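# Stand the table towel upright on top of the cubby

## Task

Pick up the rolled towel lying on the table and set it upright on one of its ends on the cubby's top surface. It must keep standing there unaided and remain rolled. The second towel must stay rolled and lying inside the cubby, and the cubby must not be shifted.

## Robot and tools

Robot: two Doosan M1013 arms, left_arm and right_arm, each carrying a Robotiq 2F-140 gripper with a wrist camera. The fingers can fold at a hinge. Grip with the outer quarter of the pads, near the fingertips. A grip deeper toward the palm may be loose, may over-squeeze, or may slip. Fingers pushed tip-first into a surface fold easily, and the next grip can then fail.

Scene frame: origin at table-top height, midway between the nominal arm bases. +x points out over the table, +z points up, and left_arm is on the +y side. Arm names do not match image sides. The calibrated bases are left_arm (+0.039, +0.644, 0) m and right_arm (-0.076, -0.643, 0) m. Gripper axes: the fingers point along +z and open and close along y. end_effector_position is the spot between the pads when closed. The fingertips lie about 33 mm past it at gaps up to 40 mm, and about 9 mm past it when fully open.

Row layout, shared by execute_actions and move: 18 numbers, each in [-1, 1]. The first nine are left_arm dx, dy, dz, rx, ry, rz, then left_gripper position, force_limit, speed. The next nine are the same for right_arm and right_gripper. Both arms always appear in every row.
- dx..rz are offsets, not poses. They count from that arm's Hand target as it stood when the action or move began, and they run along that Hand target's own axes. 1.0 equals 0.6 m, or 180 degrees. rx, ry, rz form one rotation vector. Six zeros re-request the current Hand target.
- The gripper numbers are absolute settings. position: +1 is open (140 mm), about -0.8 is where the pads touch, and -1 closes until blocked. force_limit: at slow close, -1 is about 14 N, 0 is about 40 N and +1 is about 58 N. speed: -1 is about 30 mm/s, 0 about 140 mm/s, +1 about 250 mm/s. A fast close grips much harder. Both start at +1. To leave a gripper unchanged, resend its last three numbers, because a 0 counts as a command.

Tools:
- execute_actions(actions, cameras): actions is a list of actions. Each action is a table of up to 15 rows, one row per 1/30 s. A short table repeats its last row. Every row is measured from the action's start pose, not from the previous row, so sending the same offset again keeps moving the arm. With an empty list you get images and the scene number.
- move(target, speed, blend, stop_force, zero, blocking, cameras): target is one row or a list of up to 15 rows. All of them are offsets from the Hand targets at the move's start, not chained. The gripper travels in a straight line. speed: 0.002 to 2 m/s, default 0.25, with rotation allowed up to twice that in rad/s. blend: corner rounding in m, default 0 (stop at each target). stop_force: 10 to 80 N for both arms; a path ends when the estimated push against its motion reaches that value. Use it only slowly, without rotation, and not when backing off a contact. zero: true re-zeros the force reading first. blocking=false returns after about 0.5 s and cannot be combined with stop_force. All paths are capped at 10 s total. There is no obstacle avoidance. Do not route a gripper close to its own arm's base.
- wait(seconds 0 to 10). stop(): brakes a running move; this needs some distance.
- zoom_image(camera, region [x0, y0, x1, y1] in pixels, at most 504 by 504). It works only on the newest images.
- clear_fault(arm): call it after a reported torque or force fault.
- read_manual(section). finished_scene(scene 1 or 2): call only once the towel stands without support.

Cameras: cam_high, cam_low, cam_roll_left, cam_roll_right, cam_left_wrist, cam_right_wrist, each 896x504.

Reading results:
- Positions are in metres and orientations as quat_wxyz, in the scene frame. Hand target is the last commanded pose after clipping, and the next offsets count from it. The gripper often rests a bit short of it; send the gap as an offset.
- object_status: 0 moving, 1 blocked while opening, 2 blocked while closing (a grip), 3 at the commanded position or pads touching (possibly nothing held). Check for 2 after closing.
- position_measured is in counts: 3 is open, about 75 is 100 mm, 139 is 60 mm, 200 is 20 mm, 230 is pads touching.
- move line: done, off_target, moving, held or fault. limits=paced means the pose was clipped; limits=held means a check withheld steps.
- Joint torques, external joint torques and flange force (along the gripper axes) show contact and held weight. Wrist depth is a 7x7 grid of distances in mm, read row by row from the top left; '-' means no value.

Hazards:
- Each step, the commanded pose is clipped to within 70 mm and 16 degrees of the measured pose.
- A torque fault stops the arm when contact load reaches the joint limit (wrist joints 41.8 N m, elbow 148, waist and shoulder 316). A force fault stops it at 144 N of outside force. The arms are stiff, so aiming even slightly past a firm surface can fault.
- A clearance check holds back arm commands that bring the arms too close, but it is not reliable. Any press between the arms, including one gripper closing on the other's fingers, can fail the scene.
- Avoid dropping the towel, releasing it while it moves, hard hits, or knocking the cubby or the other towel. Anything that ends up off the table fails the task.
- Holding loads or straining toward unreachable poses heats motors; a MOTOR HOT line warns of a later braking stop.

Each tool is called after "Emit:" as name(argument=value, ...) on one line, values as JSON.

## Session

Emit:
execute_actions(actions=[])

Scene clock: 0.00 s.
left_arm: end_effector_position=(+0.3913, +0.1872, +0.3026) position_measured=3 object_status=3 end_effector_quat_wxyz=(+0.683, -0.350, -0.587, +0.259) | right_arm: end_effector_position=(+0.2887, -0.1051, +0.1777) position_measured=3 object_status=3 end_effector_quat_wxyz=(-0.005, +0.490, +0.872, -0.025)
Joint positions: left_arm=[-0.659 0.716 1.507 -0.8 2.391 -1.279] | right_arm=[0.909 0.265 1.752 0.003 1.176 0.373]
Joint velocities: within noise
Joint torques (N m): no reading
External joint torques (N m): no reading
Flange force (N): no reading
Wrist depth (mm): cam_left_wrist=[- - - - 3238 3370 459 / 2710 3156 - 3778 3325 770 488 / 329 361 3325 3197 3325 648 460 / 296 139 2802 - 818 137 400 / - 109 4299 - 689 128 - / - 3117 4453 3562 585 434 95 / - 749 3197 751 504 376 -] | cam_right_wrist=[294 290 286 281 278 270 263 / 311 306 300 288 291 283 276 / 328 325 319 - 306 301 161 / 349 133 336 333 327 141 168 / - 105 361 353 347 151 97 / - 395 387 379 371 358 - / - 427 417 406 390 212 -]
Hand target: left_arm +0.3913, +0.1872, +0.3026; +0.683, -0.350, -0.587, +0.259 | right_arm +0.2887, -0.1051, +0.1777; -0.005, +0.490, +0.872, -0.025
Tool commands: left_gripper/position=+1.0 left_gripper/force_limit=+1.0 left_gripper/speed=+1.0 right_gripper/position=+1.0 right_gripper/force_limit=+1.0 right_gripper/speed=+1.0

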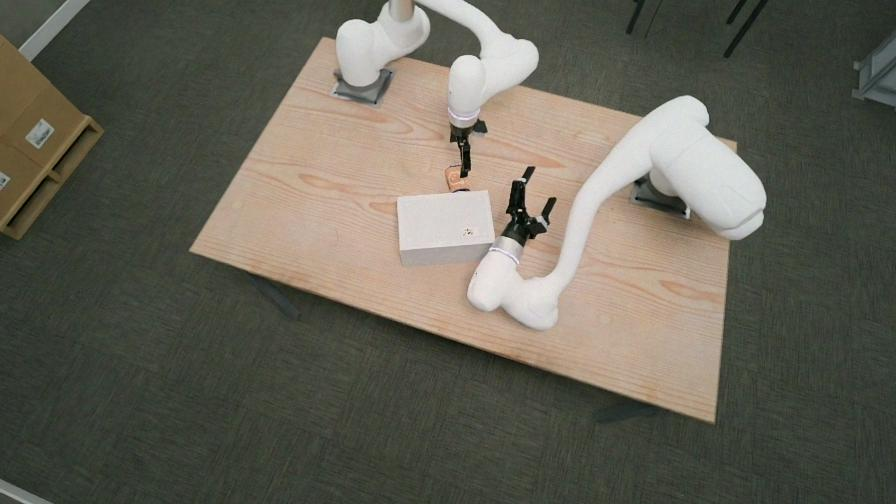

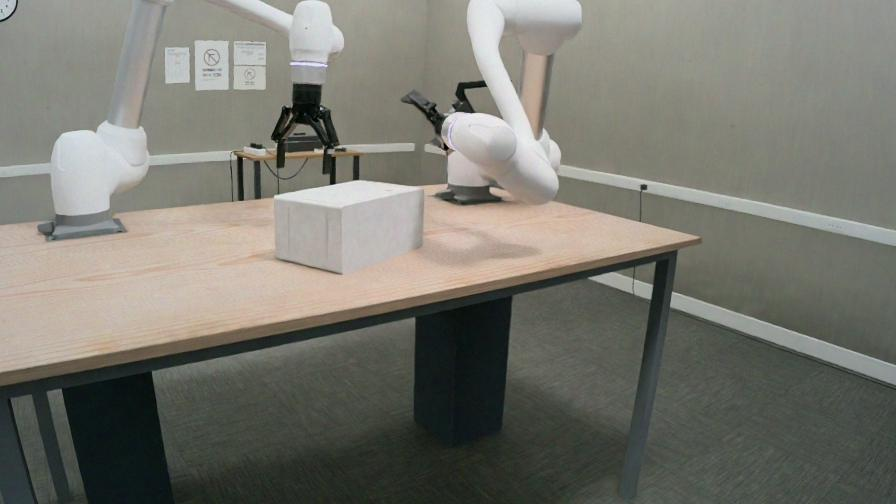

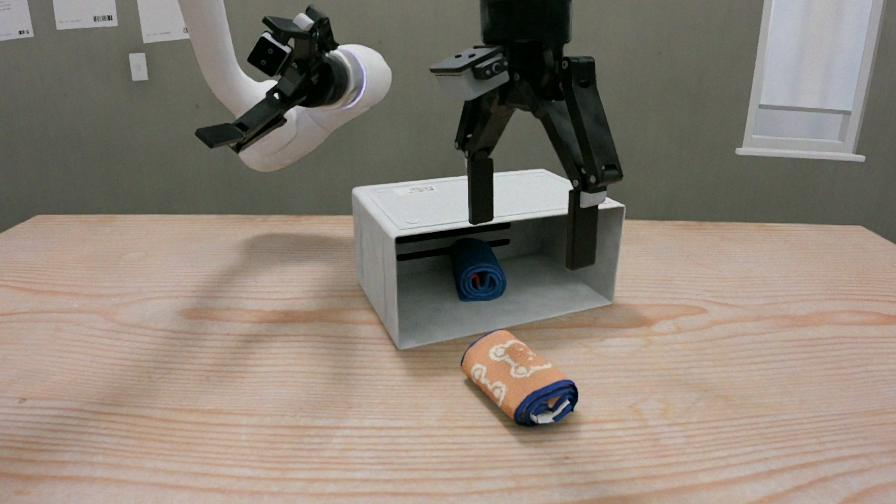

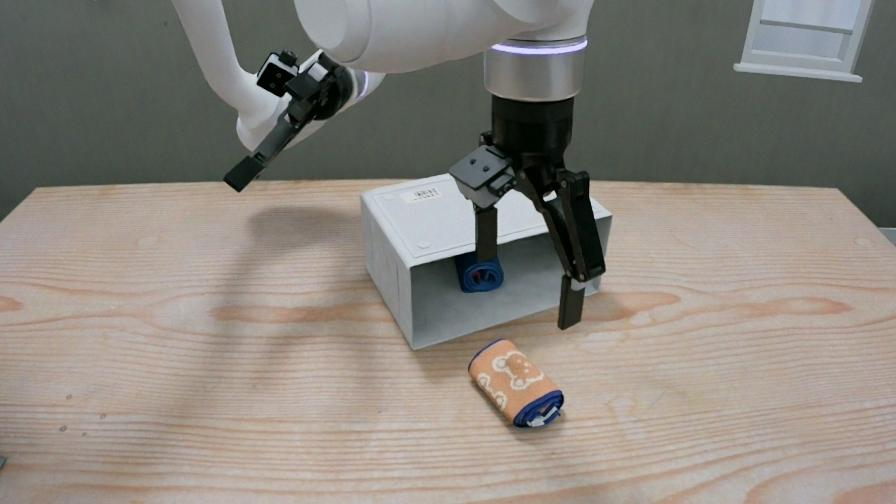

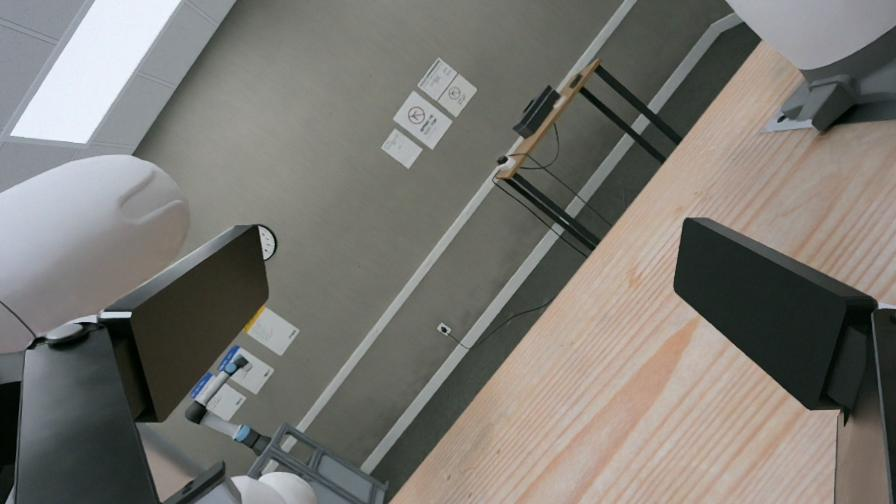

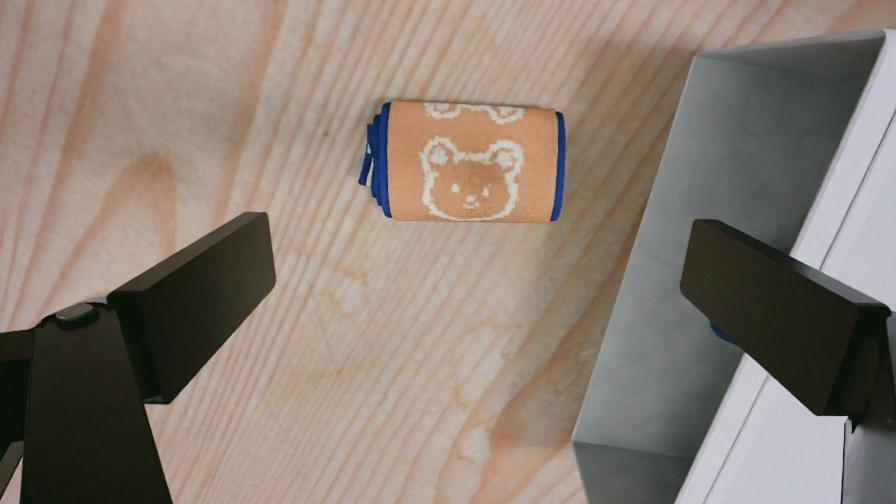

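Emit:
move(target=[0,0,0,0,0,0,1,1,1,0.0175,0.0165,0.046,0.037,-0.027,0.512,1,1,1], speed=0.5, cameras=["cam_right_wrist","cam_roll_left","cam_roll_right"])

Scene clock: 45.90 s.
left_arm: end_effector_position=(+0.3913, +0.1872, +0.3026) position_measured=3 object_status=3 end_effector_quat_wxyz=(+0.683, -0.350, -0.587, +0.259) | right_arm: end_effector_position=(+0.2908, -0.0922, +0.1495) position_measured=3 object_status=3 end_effector_quat_wxyz=(+0.022, +0.965, +0.249, -0.085) end_effector_velocity=(+0.000, -0.001, +0.000) end_effector_angular_velocity=(-0.003, -0.003, +0.003)
Joint positions: left_arm=[-0.659 0.716 1.507 -0.8 2.391 -1.279] | right_arm=[0.886 0.358 1.69 0.069 1.258 1.937]
Joint velocities: left_arm=[within noise] | right_arm=[0.001 -0.001 0 -0.005 0.001 0.001]
Joint torques (N m): left_arm=[-0.58 -98.6 -29.09 1.73 2.56 0.5] | right_arm=[2.78 -73.96 -37.13 4.84 0.5 -0.11]
External joint torques (N m): left_arm=[1 -0.71 -0.57 -0.34 -0.29 -0.54] | right_arm=[-2.43 1.67 0.47 -0.9 -0.12 0.11]
Flange force (N): left_arm=[0.7 -1.8 -1.0] | right_arm=[2.9 2.6 1.4]
Wrist depth (mm): cam_left_wrist=[- - - - 3281 3512 455 / 2309 2834 3281 3238 2740 765 494 / 262 305 3416 3722 2934 644 459 / 246 139 4088 3562 2771 136 396 / - 109 3041 3370 700 128 - / - 117 - 3512 585 434 96 / - 729 3078 749 501 378 -] | cam_right_wrist=[246 247 246 246 245 244 243 / 267 267 265 265 263 263 262 / 290 288 288 291 286 285 284 / 317 133 315 322 313 141 309 / - 106 347 346 345 152 97 / - 388 386 383 382 382 - / - 439 437 432 434 433 -]
Hand target: left_arm +0.3913, +0.1872, +0.3026; +0.683, -0.350, -0.587, +0.259 | right_arm +0.2908, -0.0921, +0.1495; +0.023, +0.965, +0.249, -0.085
Off the commanded pose: left_arm 0.000 m, 0 deg | right_arm 0.000 m, 0 deg.
move: done
camera_calibration:
cam_right_wrist: T_world_to_cam=[[0.487162, -0.872947, -0.0252273, -0.20653], [-0.751709, -0.433857, 0.496691, 0.108028], [-0.44453, -0.223005, -0.867561, 0.384733], [0, 0, 0, 1]] pos_world=[0.352845, -0.047624, 0.274912]
Images, in order (width x height): cam_roll_left 896x504, cam_roll_right 896x504, cam_right_wrist 896x504.

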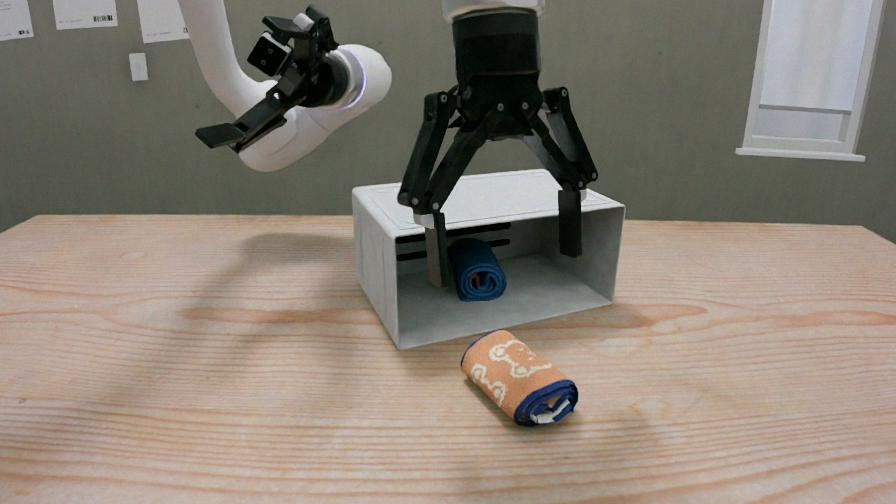

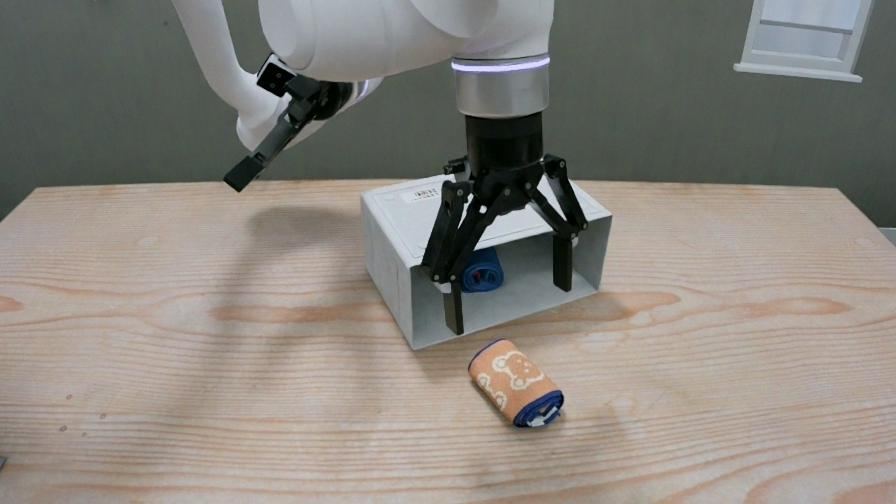

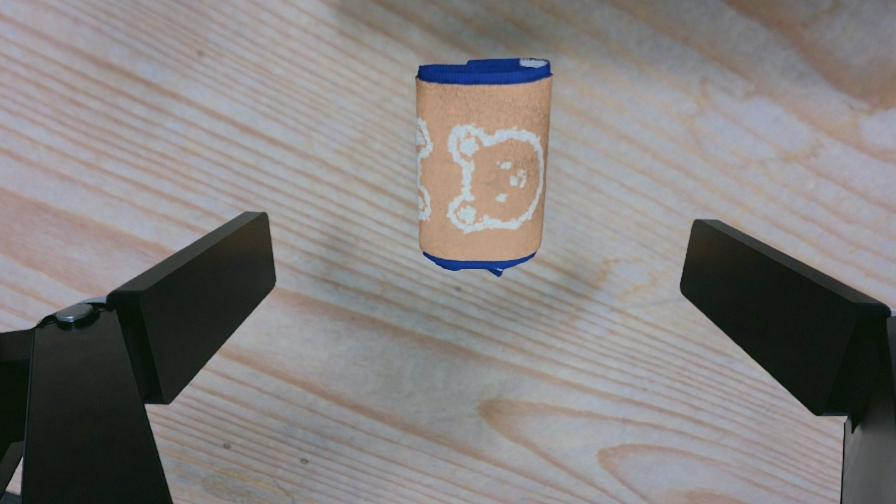

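Emit:
move(target=[[0,0,0,0,0,0,1,1,1,0.008,0,0.177,0,0,0,1,1,1],[0,0,0,0,0,0,1,1,1,0.008,0,0.177,0,0,0,-1,-0.6,-1]], speed=0.2, cameras=["cam_right_wrist","cam_roll_left"])

Scene clock: 61.40 s.
left_arm: end_effector_position=(+0.3913, +0.1872, +0.3026) position_measured=3 object_status=3 end_effector_quat_wxyz=(+0.683, -0.350, -0.587, +0.259) | right_arm: end_effector_position=(+0.2787, -0.0989, +0.0440) position_measured=179 object_status=2 end_effector_quat_wxyz=(+0.023, +0.965, +0.249, -0.085)
Joint positions: left_arm=[-0.659 0.716 1.507 -0.8 2.391 -1.279] | right_arm=[0.894 0.433 1.8 0.076 1.072 1.929]
Joint torques (N m): left_arm=[-0.51 -98.87 -29.02 1.74 2.58 0.5] | right_arm=[2.17 -65.31 -25.08 3.61 -0.18 -0.17]
External joint torques (N m): left_arm=[0.26 -0.8 -0.77 -0.36 -0.31 -0.54] | right_arm=[-2.27 -10.21 -7.38 -0.14 0.58 0.17]
Flange force (N): left_arm=[0.0 -2.5 -0.8] | right_arm=[0.6 1.8 -16.5]
Wrist depth (mm): cam_left_wrist=[- - 3778 - - 2934 454 / 2899 2571 3370 3778 2398 744 492 / - 3512 3512 2899 3562 644 463 / - 139 3416 - 2494 136 398 / - 109 300 3614 700 128 - / - 240 3958 3667 584 434 95 / - 245 3078 721 500 381 -] | cam_right_wrist=[151 151 151 149 150 149 149 / 166 163 163 - 157 161 161 / 177 177 177 151 172 174 174 / 194 194 189 - 185 191 190 / 215 205 91 - 114 94 209 / - - - 240 - 75 67 / - - - 265 - - -]
Hand target: left_arm +0.3913, +0.1872, +0.3026; +0.683, -0.350, -0.587, +0.259 | right_arm +0.2787, -0.0989, +0.0440; +0.023, +0.965, +0.249, -0.085
Off the commanded pose: left_arm 0.000 m, 0 deg | right_arm 0.000 m, 0 deg.
move: done
camera_calibration:
cam_right_wrist: T_world_to_cam=[[0.487454, -0.87279, -0.0250038, -0.209271], [-0.751631, -0.434015, 0.496671, 0.148345], [-0.444342, -0.223311, -0.867579, 0.286341], [0, 0, 0, 1]] pos_world=[0.340744, -0.0543231, 0.169513]
Images, in order (width x height): cam_roll_left 896x504, cam_right_wrist 896x504.

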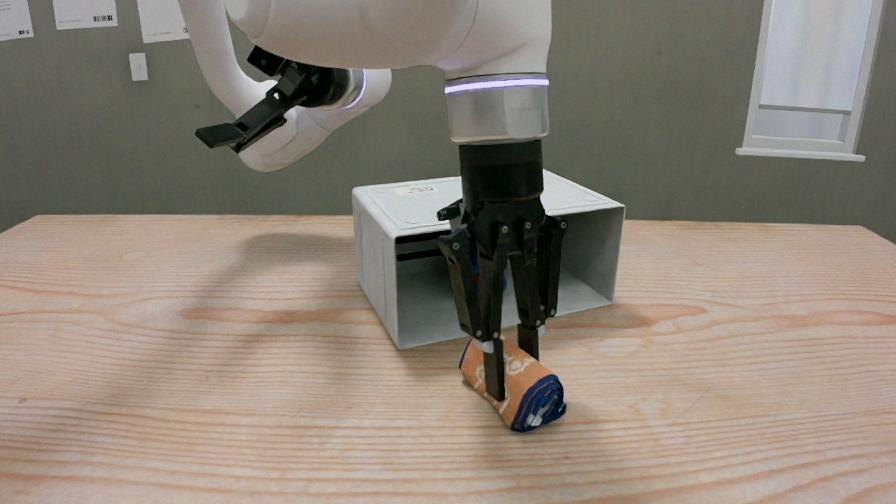

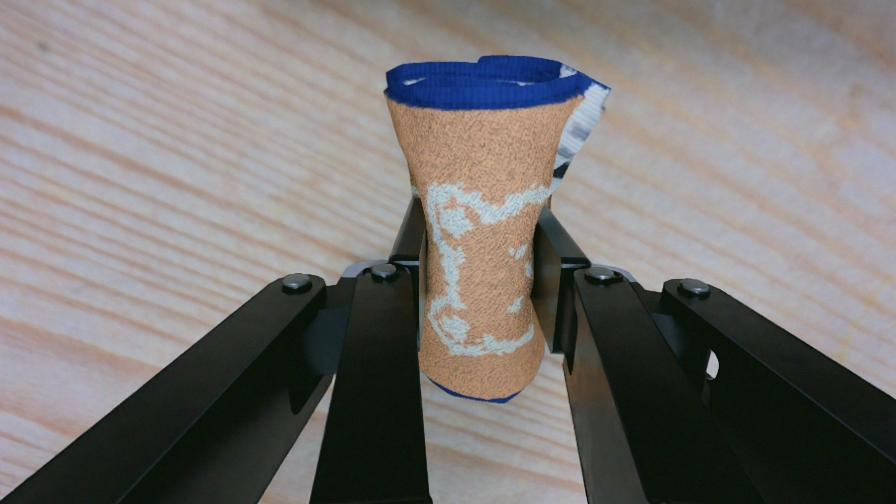

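Emit:
move(target=[[0,0,0,0,0,0,1,1,1,-0.057,0,-0.322,0,0,0,-1,-0.6,-1],[0,0,0,0,0,0,1,1,1,0.225,0.074,-0.363,0,0.5,0,-1,-0.6,-1]], speed=[0.25,0.35], blend=[0.03,0], cameras=["cam_right_wrist","cam_roll_left","cam_low","cam_high"])

Scene clock: 81.90 s.
left_arm: end_effector_position=(+0.3913, +0.1872, +0.3026) position_measured=3 object_status=3 end_effector_quat_wxyz=(+0.683, -0.350, -0.587, +0.259) | right_arm: end_effector_position=(+0.4497, -0.0548, +0.2350) position_measured=185 object_status=2 end_effector_quat_wxyz=(-0.160, +0.742, +0.192, +0.622)
Joint positions: left_arm=[-0.659 0.716 1.507 -0.8 2.391 -1.279] | right_arm=[0.981 0.275 2.251 -2.494 0.869 4.349]
Joint torques (N m): left_arm=[-0.78 -98.63 -29.03 1.73 2.57 0.48] | right_arm=[3.13 -53.35 -24.48 -1.85 2.88 -0.1]
External joint torques (N m): left_arm=[0.94 -0.61 -0.58 -0.34 -0.3 -0.52] | right_arm=[-3.17 1.26 0.19 -0.84 -0.34 0.1]
Flange force (N): left_arm=[0.5 -1.8 -1.1] | right_arm=[-1.8 7.3 5.4]
Wrist depth (mm): cam_left_wrist=[2309 - 3197 3463 4299 3416 454 / - - 2968 3463 2494 744 489 / - 3836 3836 2899 3512 636 465 / - 139 3896 - 2398 137 395 / - 109 - 4375 691 128 - / - 117 3614 3041 587 436 95 / - 815 3004 719 497 377 -] | cam_right_wrist=[- 261 287 345 1577 1360 - / 264 298 448 - - 1290 - / 762 823 718 - 2081 1483 - / 602 605 645 - 127 1673 1538 / 472 492 91 - - 93 263 / - - - 196 - - 214 / - - - 179 - - -]
Hand target: left_arm +0.3913, +0.1872, +0.3026; +0.683, -0.350, -0.587, +0.259 | right_arm +0.4497, -0.0548, +0.2350; -0.160, +0.742, +0.192, +0.622
Off the commanded pose: left_arm 0.000 m, 0 deg | right_arm 0.000 m, 0 deg.
move: done; limits=paced
camera_calibration:
cam_right_wrist: T_world_to_cam=[[0.506999, -0.861932, 0.00503544, -0.26457], [-0.426069, -0.255689, -0.867807, 0.38518], [0.749278, 0.437832, -0.496876, -0.049849], [0, 0, 0, 1]] pos_world=[0.335601, -0.10773, 0.310825]
Images, in order (width x height): cam_high 896x504, cam_low 896x504, cam_roll_left 896x504, cam_right_wrist 896x504.

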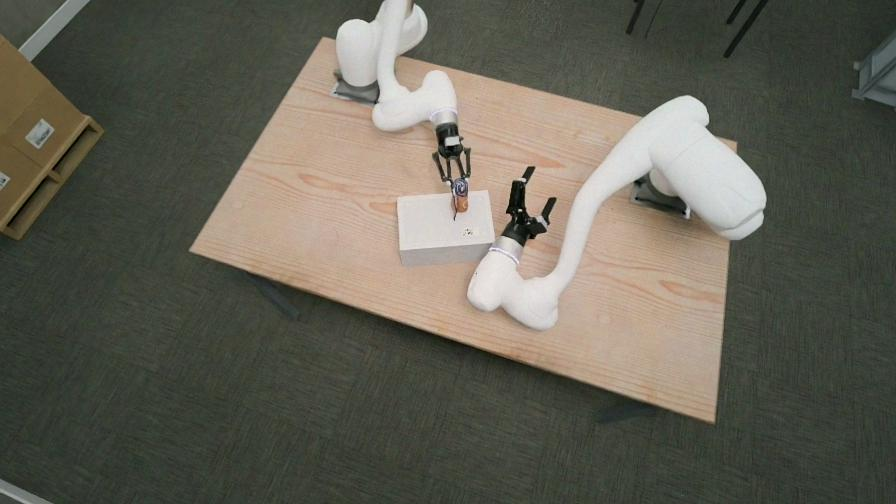

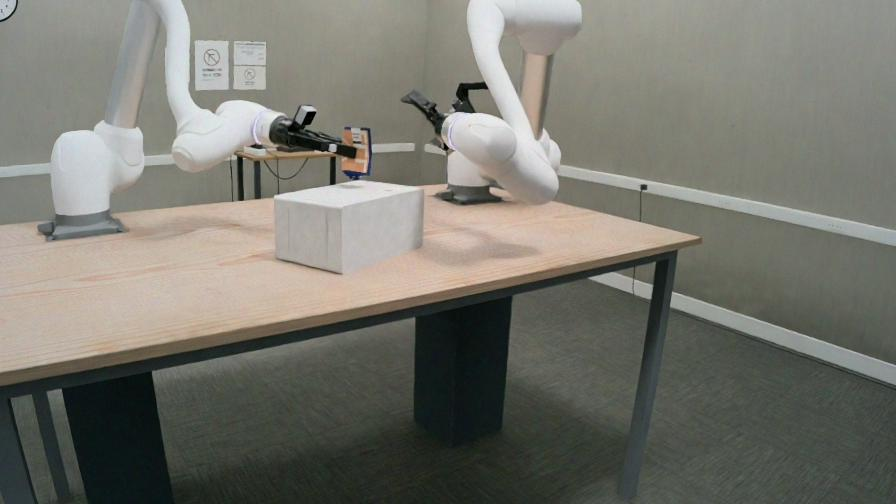

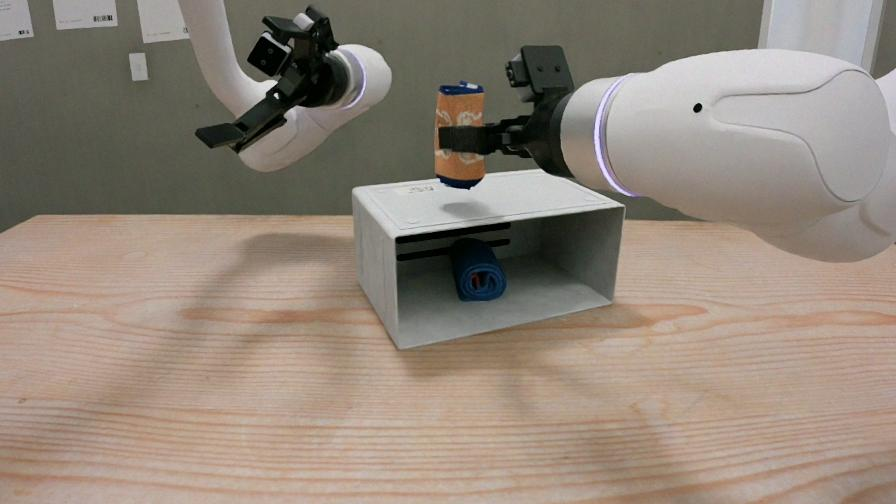

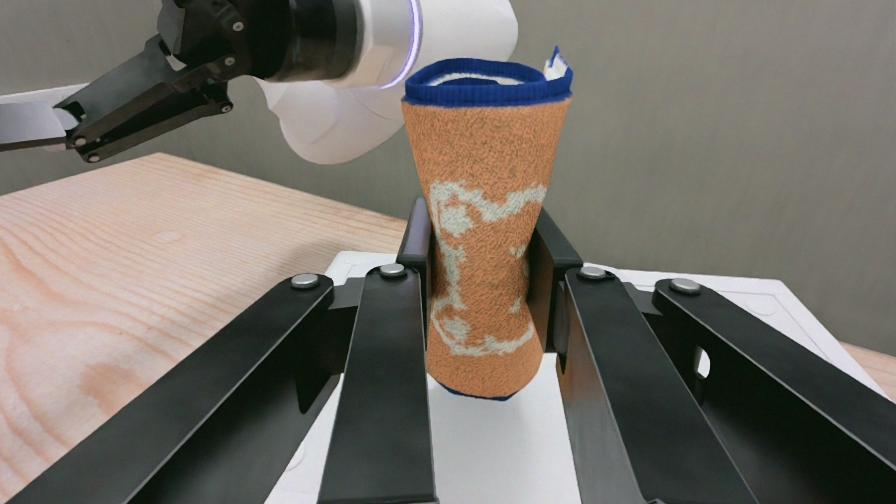

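Emit:
move(target=[0,0,0,0,0,0,1,1,1,-0.0903,0,0.016,0,0,0,-1,-0.6,-1], speed=0.025, stop_force=10, cameras=["cam_roll_left","cam_low","cam_right_wrist"])

Scene clock: 87.50 s.
left_arm: end_effector_position=(+0.3913, +0.1872, +0.3026) position_measured=3 object_status=3 end_effector_quat_wxyz=(+0.683, -0.350, -0.587, +0.259) | right_arm: end_effector_position=(+0.4497, -0.0548, +0.2011) position_measured=185 object_status=2 end_effector_quat_wxyz=(-0.160, +0.742, +0.192, +0.622)
Joint positions: left_arm=[-0.659 0.716 1.507 -0.8 2.391 -1.279] | right_arm=[0.98 0.334 2.267 -2.529 0.93 4.405]
Joint torques (N m): left_arm=[-0.56 -98.64 -29.11 1.75 2.6 0.52] | right_arm=[3.46 -46.43 -14.63 -0.94 -1.34 -0.22]
External joint torques (N m): left_arm=[0.92 -0.95 -0.64 -0.35 -0.32 -0.55] | right_arm=[-3.43 -8.98 -7.04 -1.51 3.92 0.22]
Flange force (N): left_arm=[0.8 -2.0 -0.8] | right_arm=[10.7 7.4 2.3]
Wrist depth (mm): cam_left_wrist=[1756 - - - 3512 2421 454 / - - - 5937 2421 772 490 / - - - 3078 3463 651 461 / - 120 5541 3416 810 137 399 / - 109 - 2866 678 128 - / - 712 - 3238 584 436 96 / - 753 3325 738 502 377 -] | cam_right_wrist=[248 279 334 353 1492 - - / - - 460 - - 1440 1115 / 733 741 714 - - 1483 1376 / 534 541 272 - 248 263 1317 / 422 443 91 135 124 93 207 / - - - 160 - - 66 / - - - 138 - - -]
Hand target: left_arm +0.3913, +0.1872, +0.3026; +0.683, -0.350, -0.587, +0.259 | right_arm +0.4497, -0.0548, +0.2011; -0.160, +0.742, +0.192, +0.622 (not the last commanded pose)
Off the commanded pose: left_arm 0.000 m, 0 deg | right_arm 0.021 m, 0 deg.
move: contact (right_arm)
camera_calibration:
cam_right_wrist: T_world_to_cam=[[0.506962, -0.861953, 0.00506079, -0.264397], [-0.426036, -0.255671, -0.867828, 0.355758], [0.749321, 0.4378, -0.496839, -0.0667214], [0, 0, 0, 1]] pos_world=[0.335601, -0.10773, 0.276925]
Images, in order (width x height): cam_low 896x504, cam_roll_left 896x504, cam_right_wrist 896x504.

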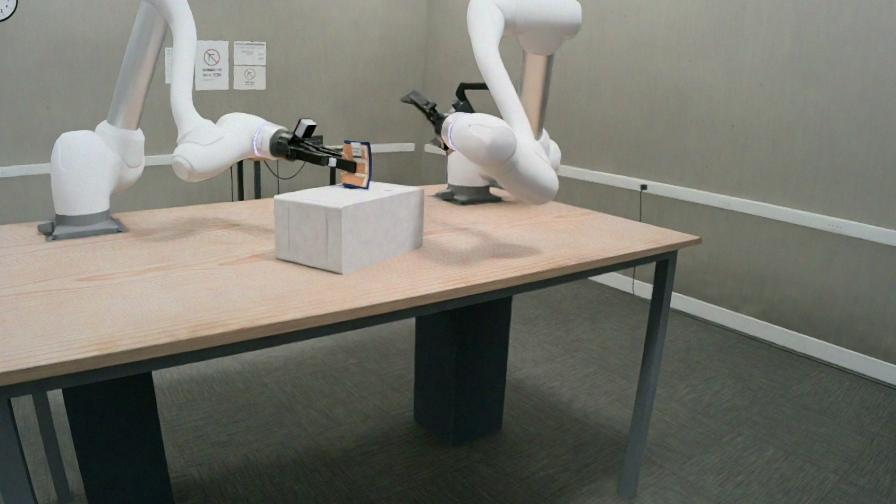

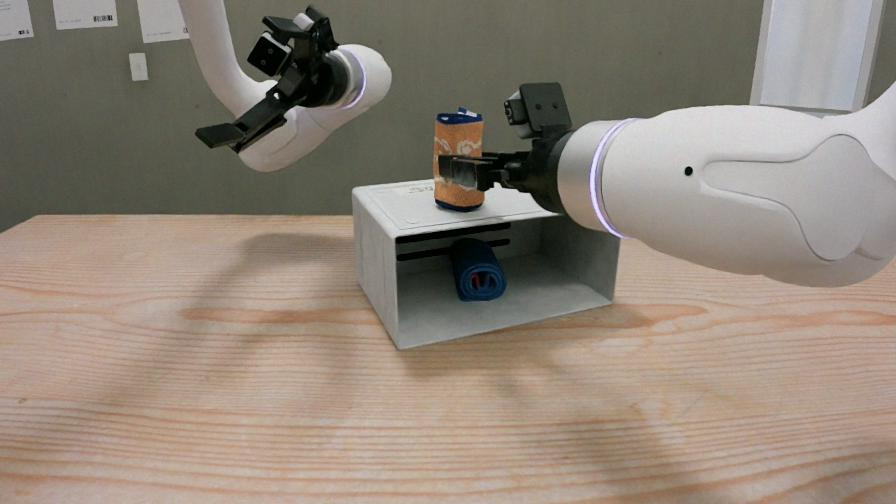

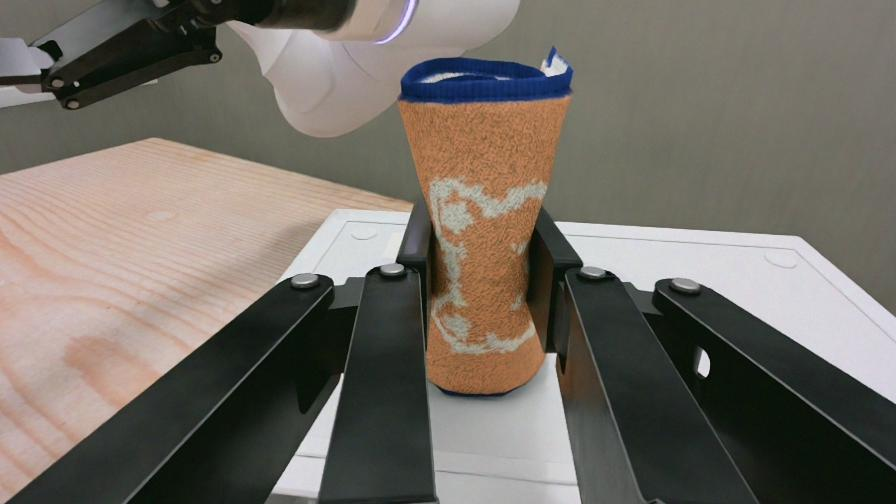

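Emit:
move(target=[[0,0,0,0,0,0,1,1,1,0,0,0,0,0,0,0.6,-0.6,-1],[0,0,0,0,0,0,1,1,1,-0.0435,0,-0.246,0,0,0,0.6,-0.6,-1]], speed=0.15, cameras=["cam_roll_left","cam_low","cam_right_wrist"])

Scene clock: 95.67 s.
left_arm: end_effector_position=(+0.3913, +0.1872, +0.3026) position_measured=3 object_status=3 end_effector_quat_wxyz=(+0.683, -0.350, -0.587, +0.259) | right_arm: end_effector_position=(+0.3186, -0.1274, +0.2012) position_measured=53 object_status=3 end_effector_quat_wxyz=(-0.160, +0.742, +0.192, +0.622)
Joint positions: left_arm=[-0.659 0.716 1.507 -0.8 2.391 -1.279] | right_arm=[1.172 0.201 2.48 -2.349 1.051 4.384]
Joint torques (N m): left_arm=[-0.43 -98.98 -29 1.73 2.58 0.51] | right_arm=[3.06 -37.87 -17.55 -1.16 2.87 -0.15]
External joint torques (N m): left_arm=[0.22 -0.51 -0.82 -0.35 -0.31 -0.55] | right_arm=[-3.04 -0.27 -0.2 -0.91 -0.35 0.15]
Flange force (N): left_arm=[-0.3 -2.5 -1.3] | right_arm=[1.2 8.8 6.9]
Wrist depth (mm): cam_left_wrist=[- - - 2899 3463 2968 460 / - 2740 - 3416 3078 760 489 / 3004 3370 - 3512 3325 643 465 / - 133 - 2740 2653 136 396 / - 109 3562 3562 672 128 - / - 117 3512 3512 580 436 96 / - 753 3041 753 497 379 -] | cam_right_wrist=[2231 378 543 508 - - - / 2211 2879 646 259 - - 1263 / 733 741 739 317 338 346 - / 537 543 161 291 292 149 517 / - 87 377 427 407 116 94 / - 67 346 349 352 339 - / - - 298 298 301 302 -]
Hand target: left_arm +0.3913, +0.1872, +0.3026; +0.683, -0.350, -0.587, +0.259 | right_arm +0.3186, -0.1274, +0.2012; -0.160, +0.742, +0.192, +0.622
Off the commanded pose: left_arm 0.000 m, 0 deg | right_arm 0.000 m, 0 deg.
move: done
camera_calibration:
cam_right_wrist: T_world_to_cam=[[0.506962, -0.861954, 0.00506248, -0.260513], [-0.425971, -0.255634, -0.867871, 0.281434], [0.749359, 0.437821, -0.496764, 0.0633239], [0, 0, 0, 1]] pos_world=[0.204501, -0.18033, 0.277025]
Images, in order (width x height): cam_low 896x504, cam_roll_left 896x504, cam_right_wrist 896x504.

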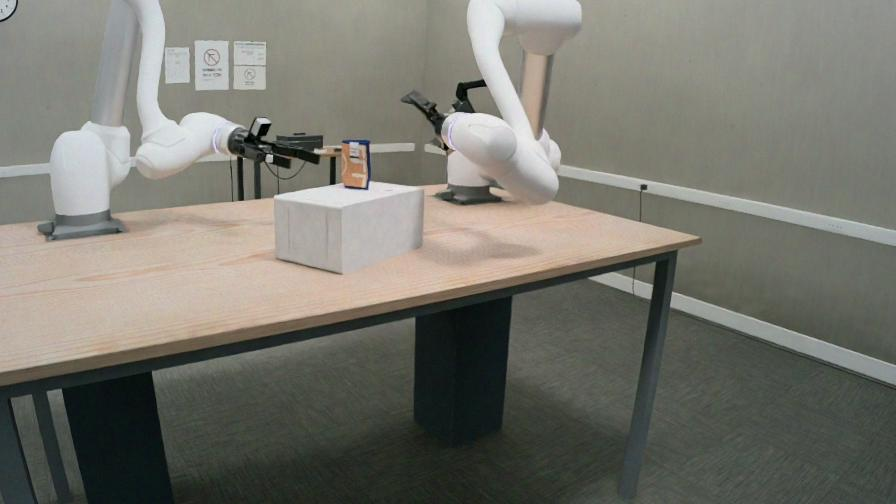

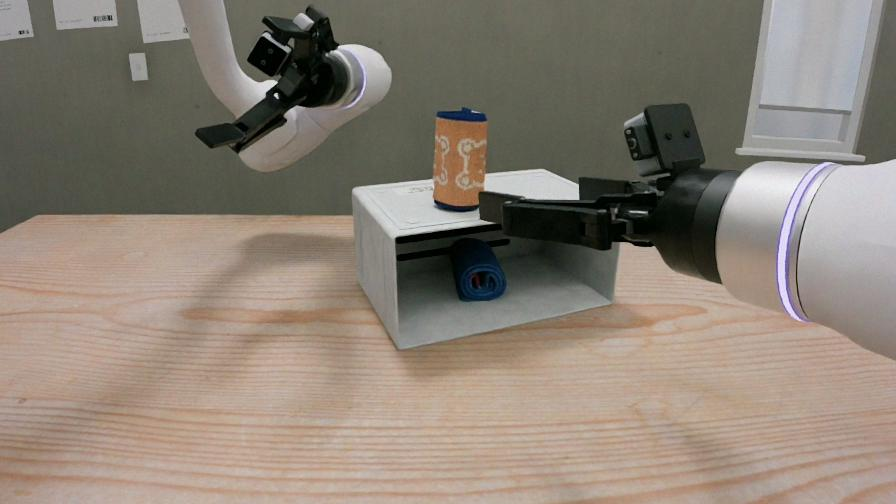

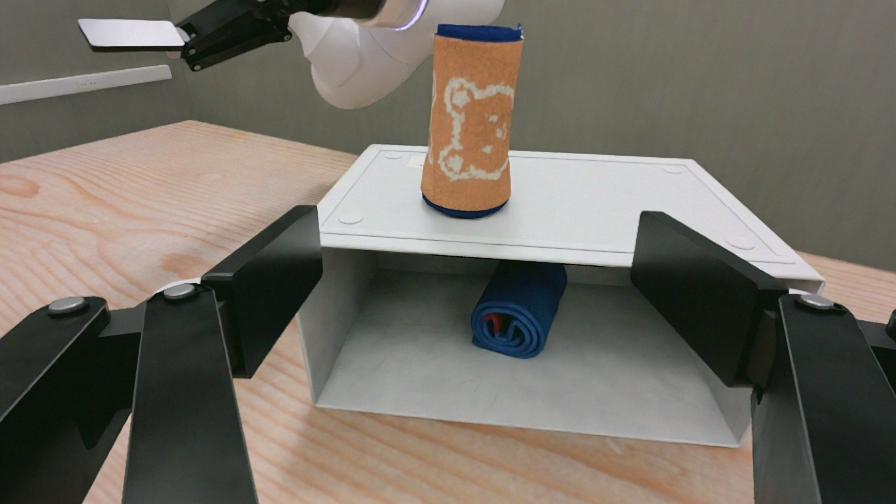

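Standing.

Emit:
finished_scene(scene=1)

The scene is finished: the task was done.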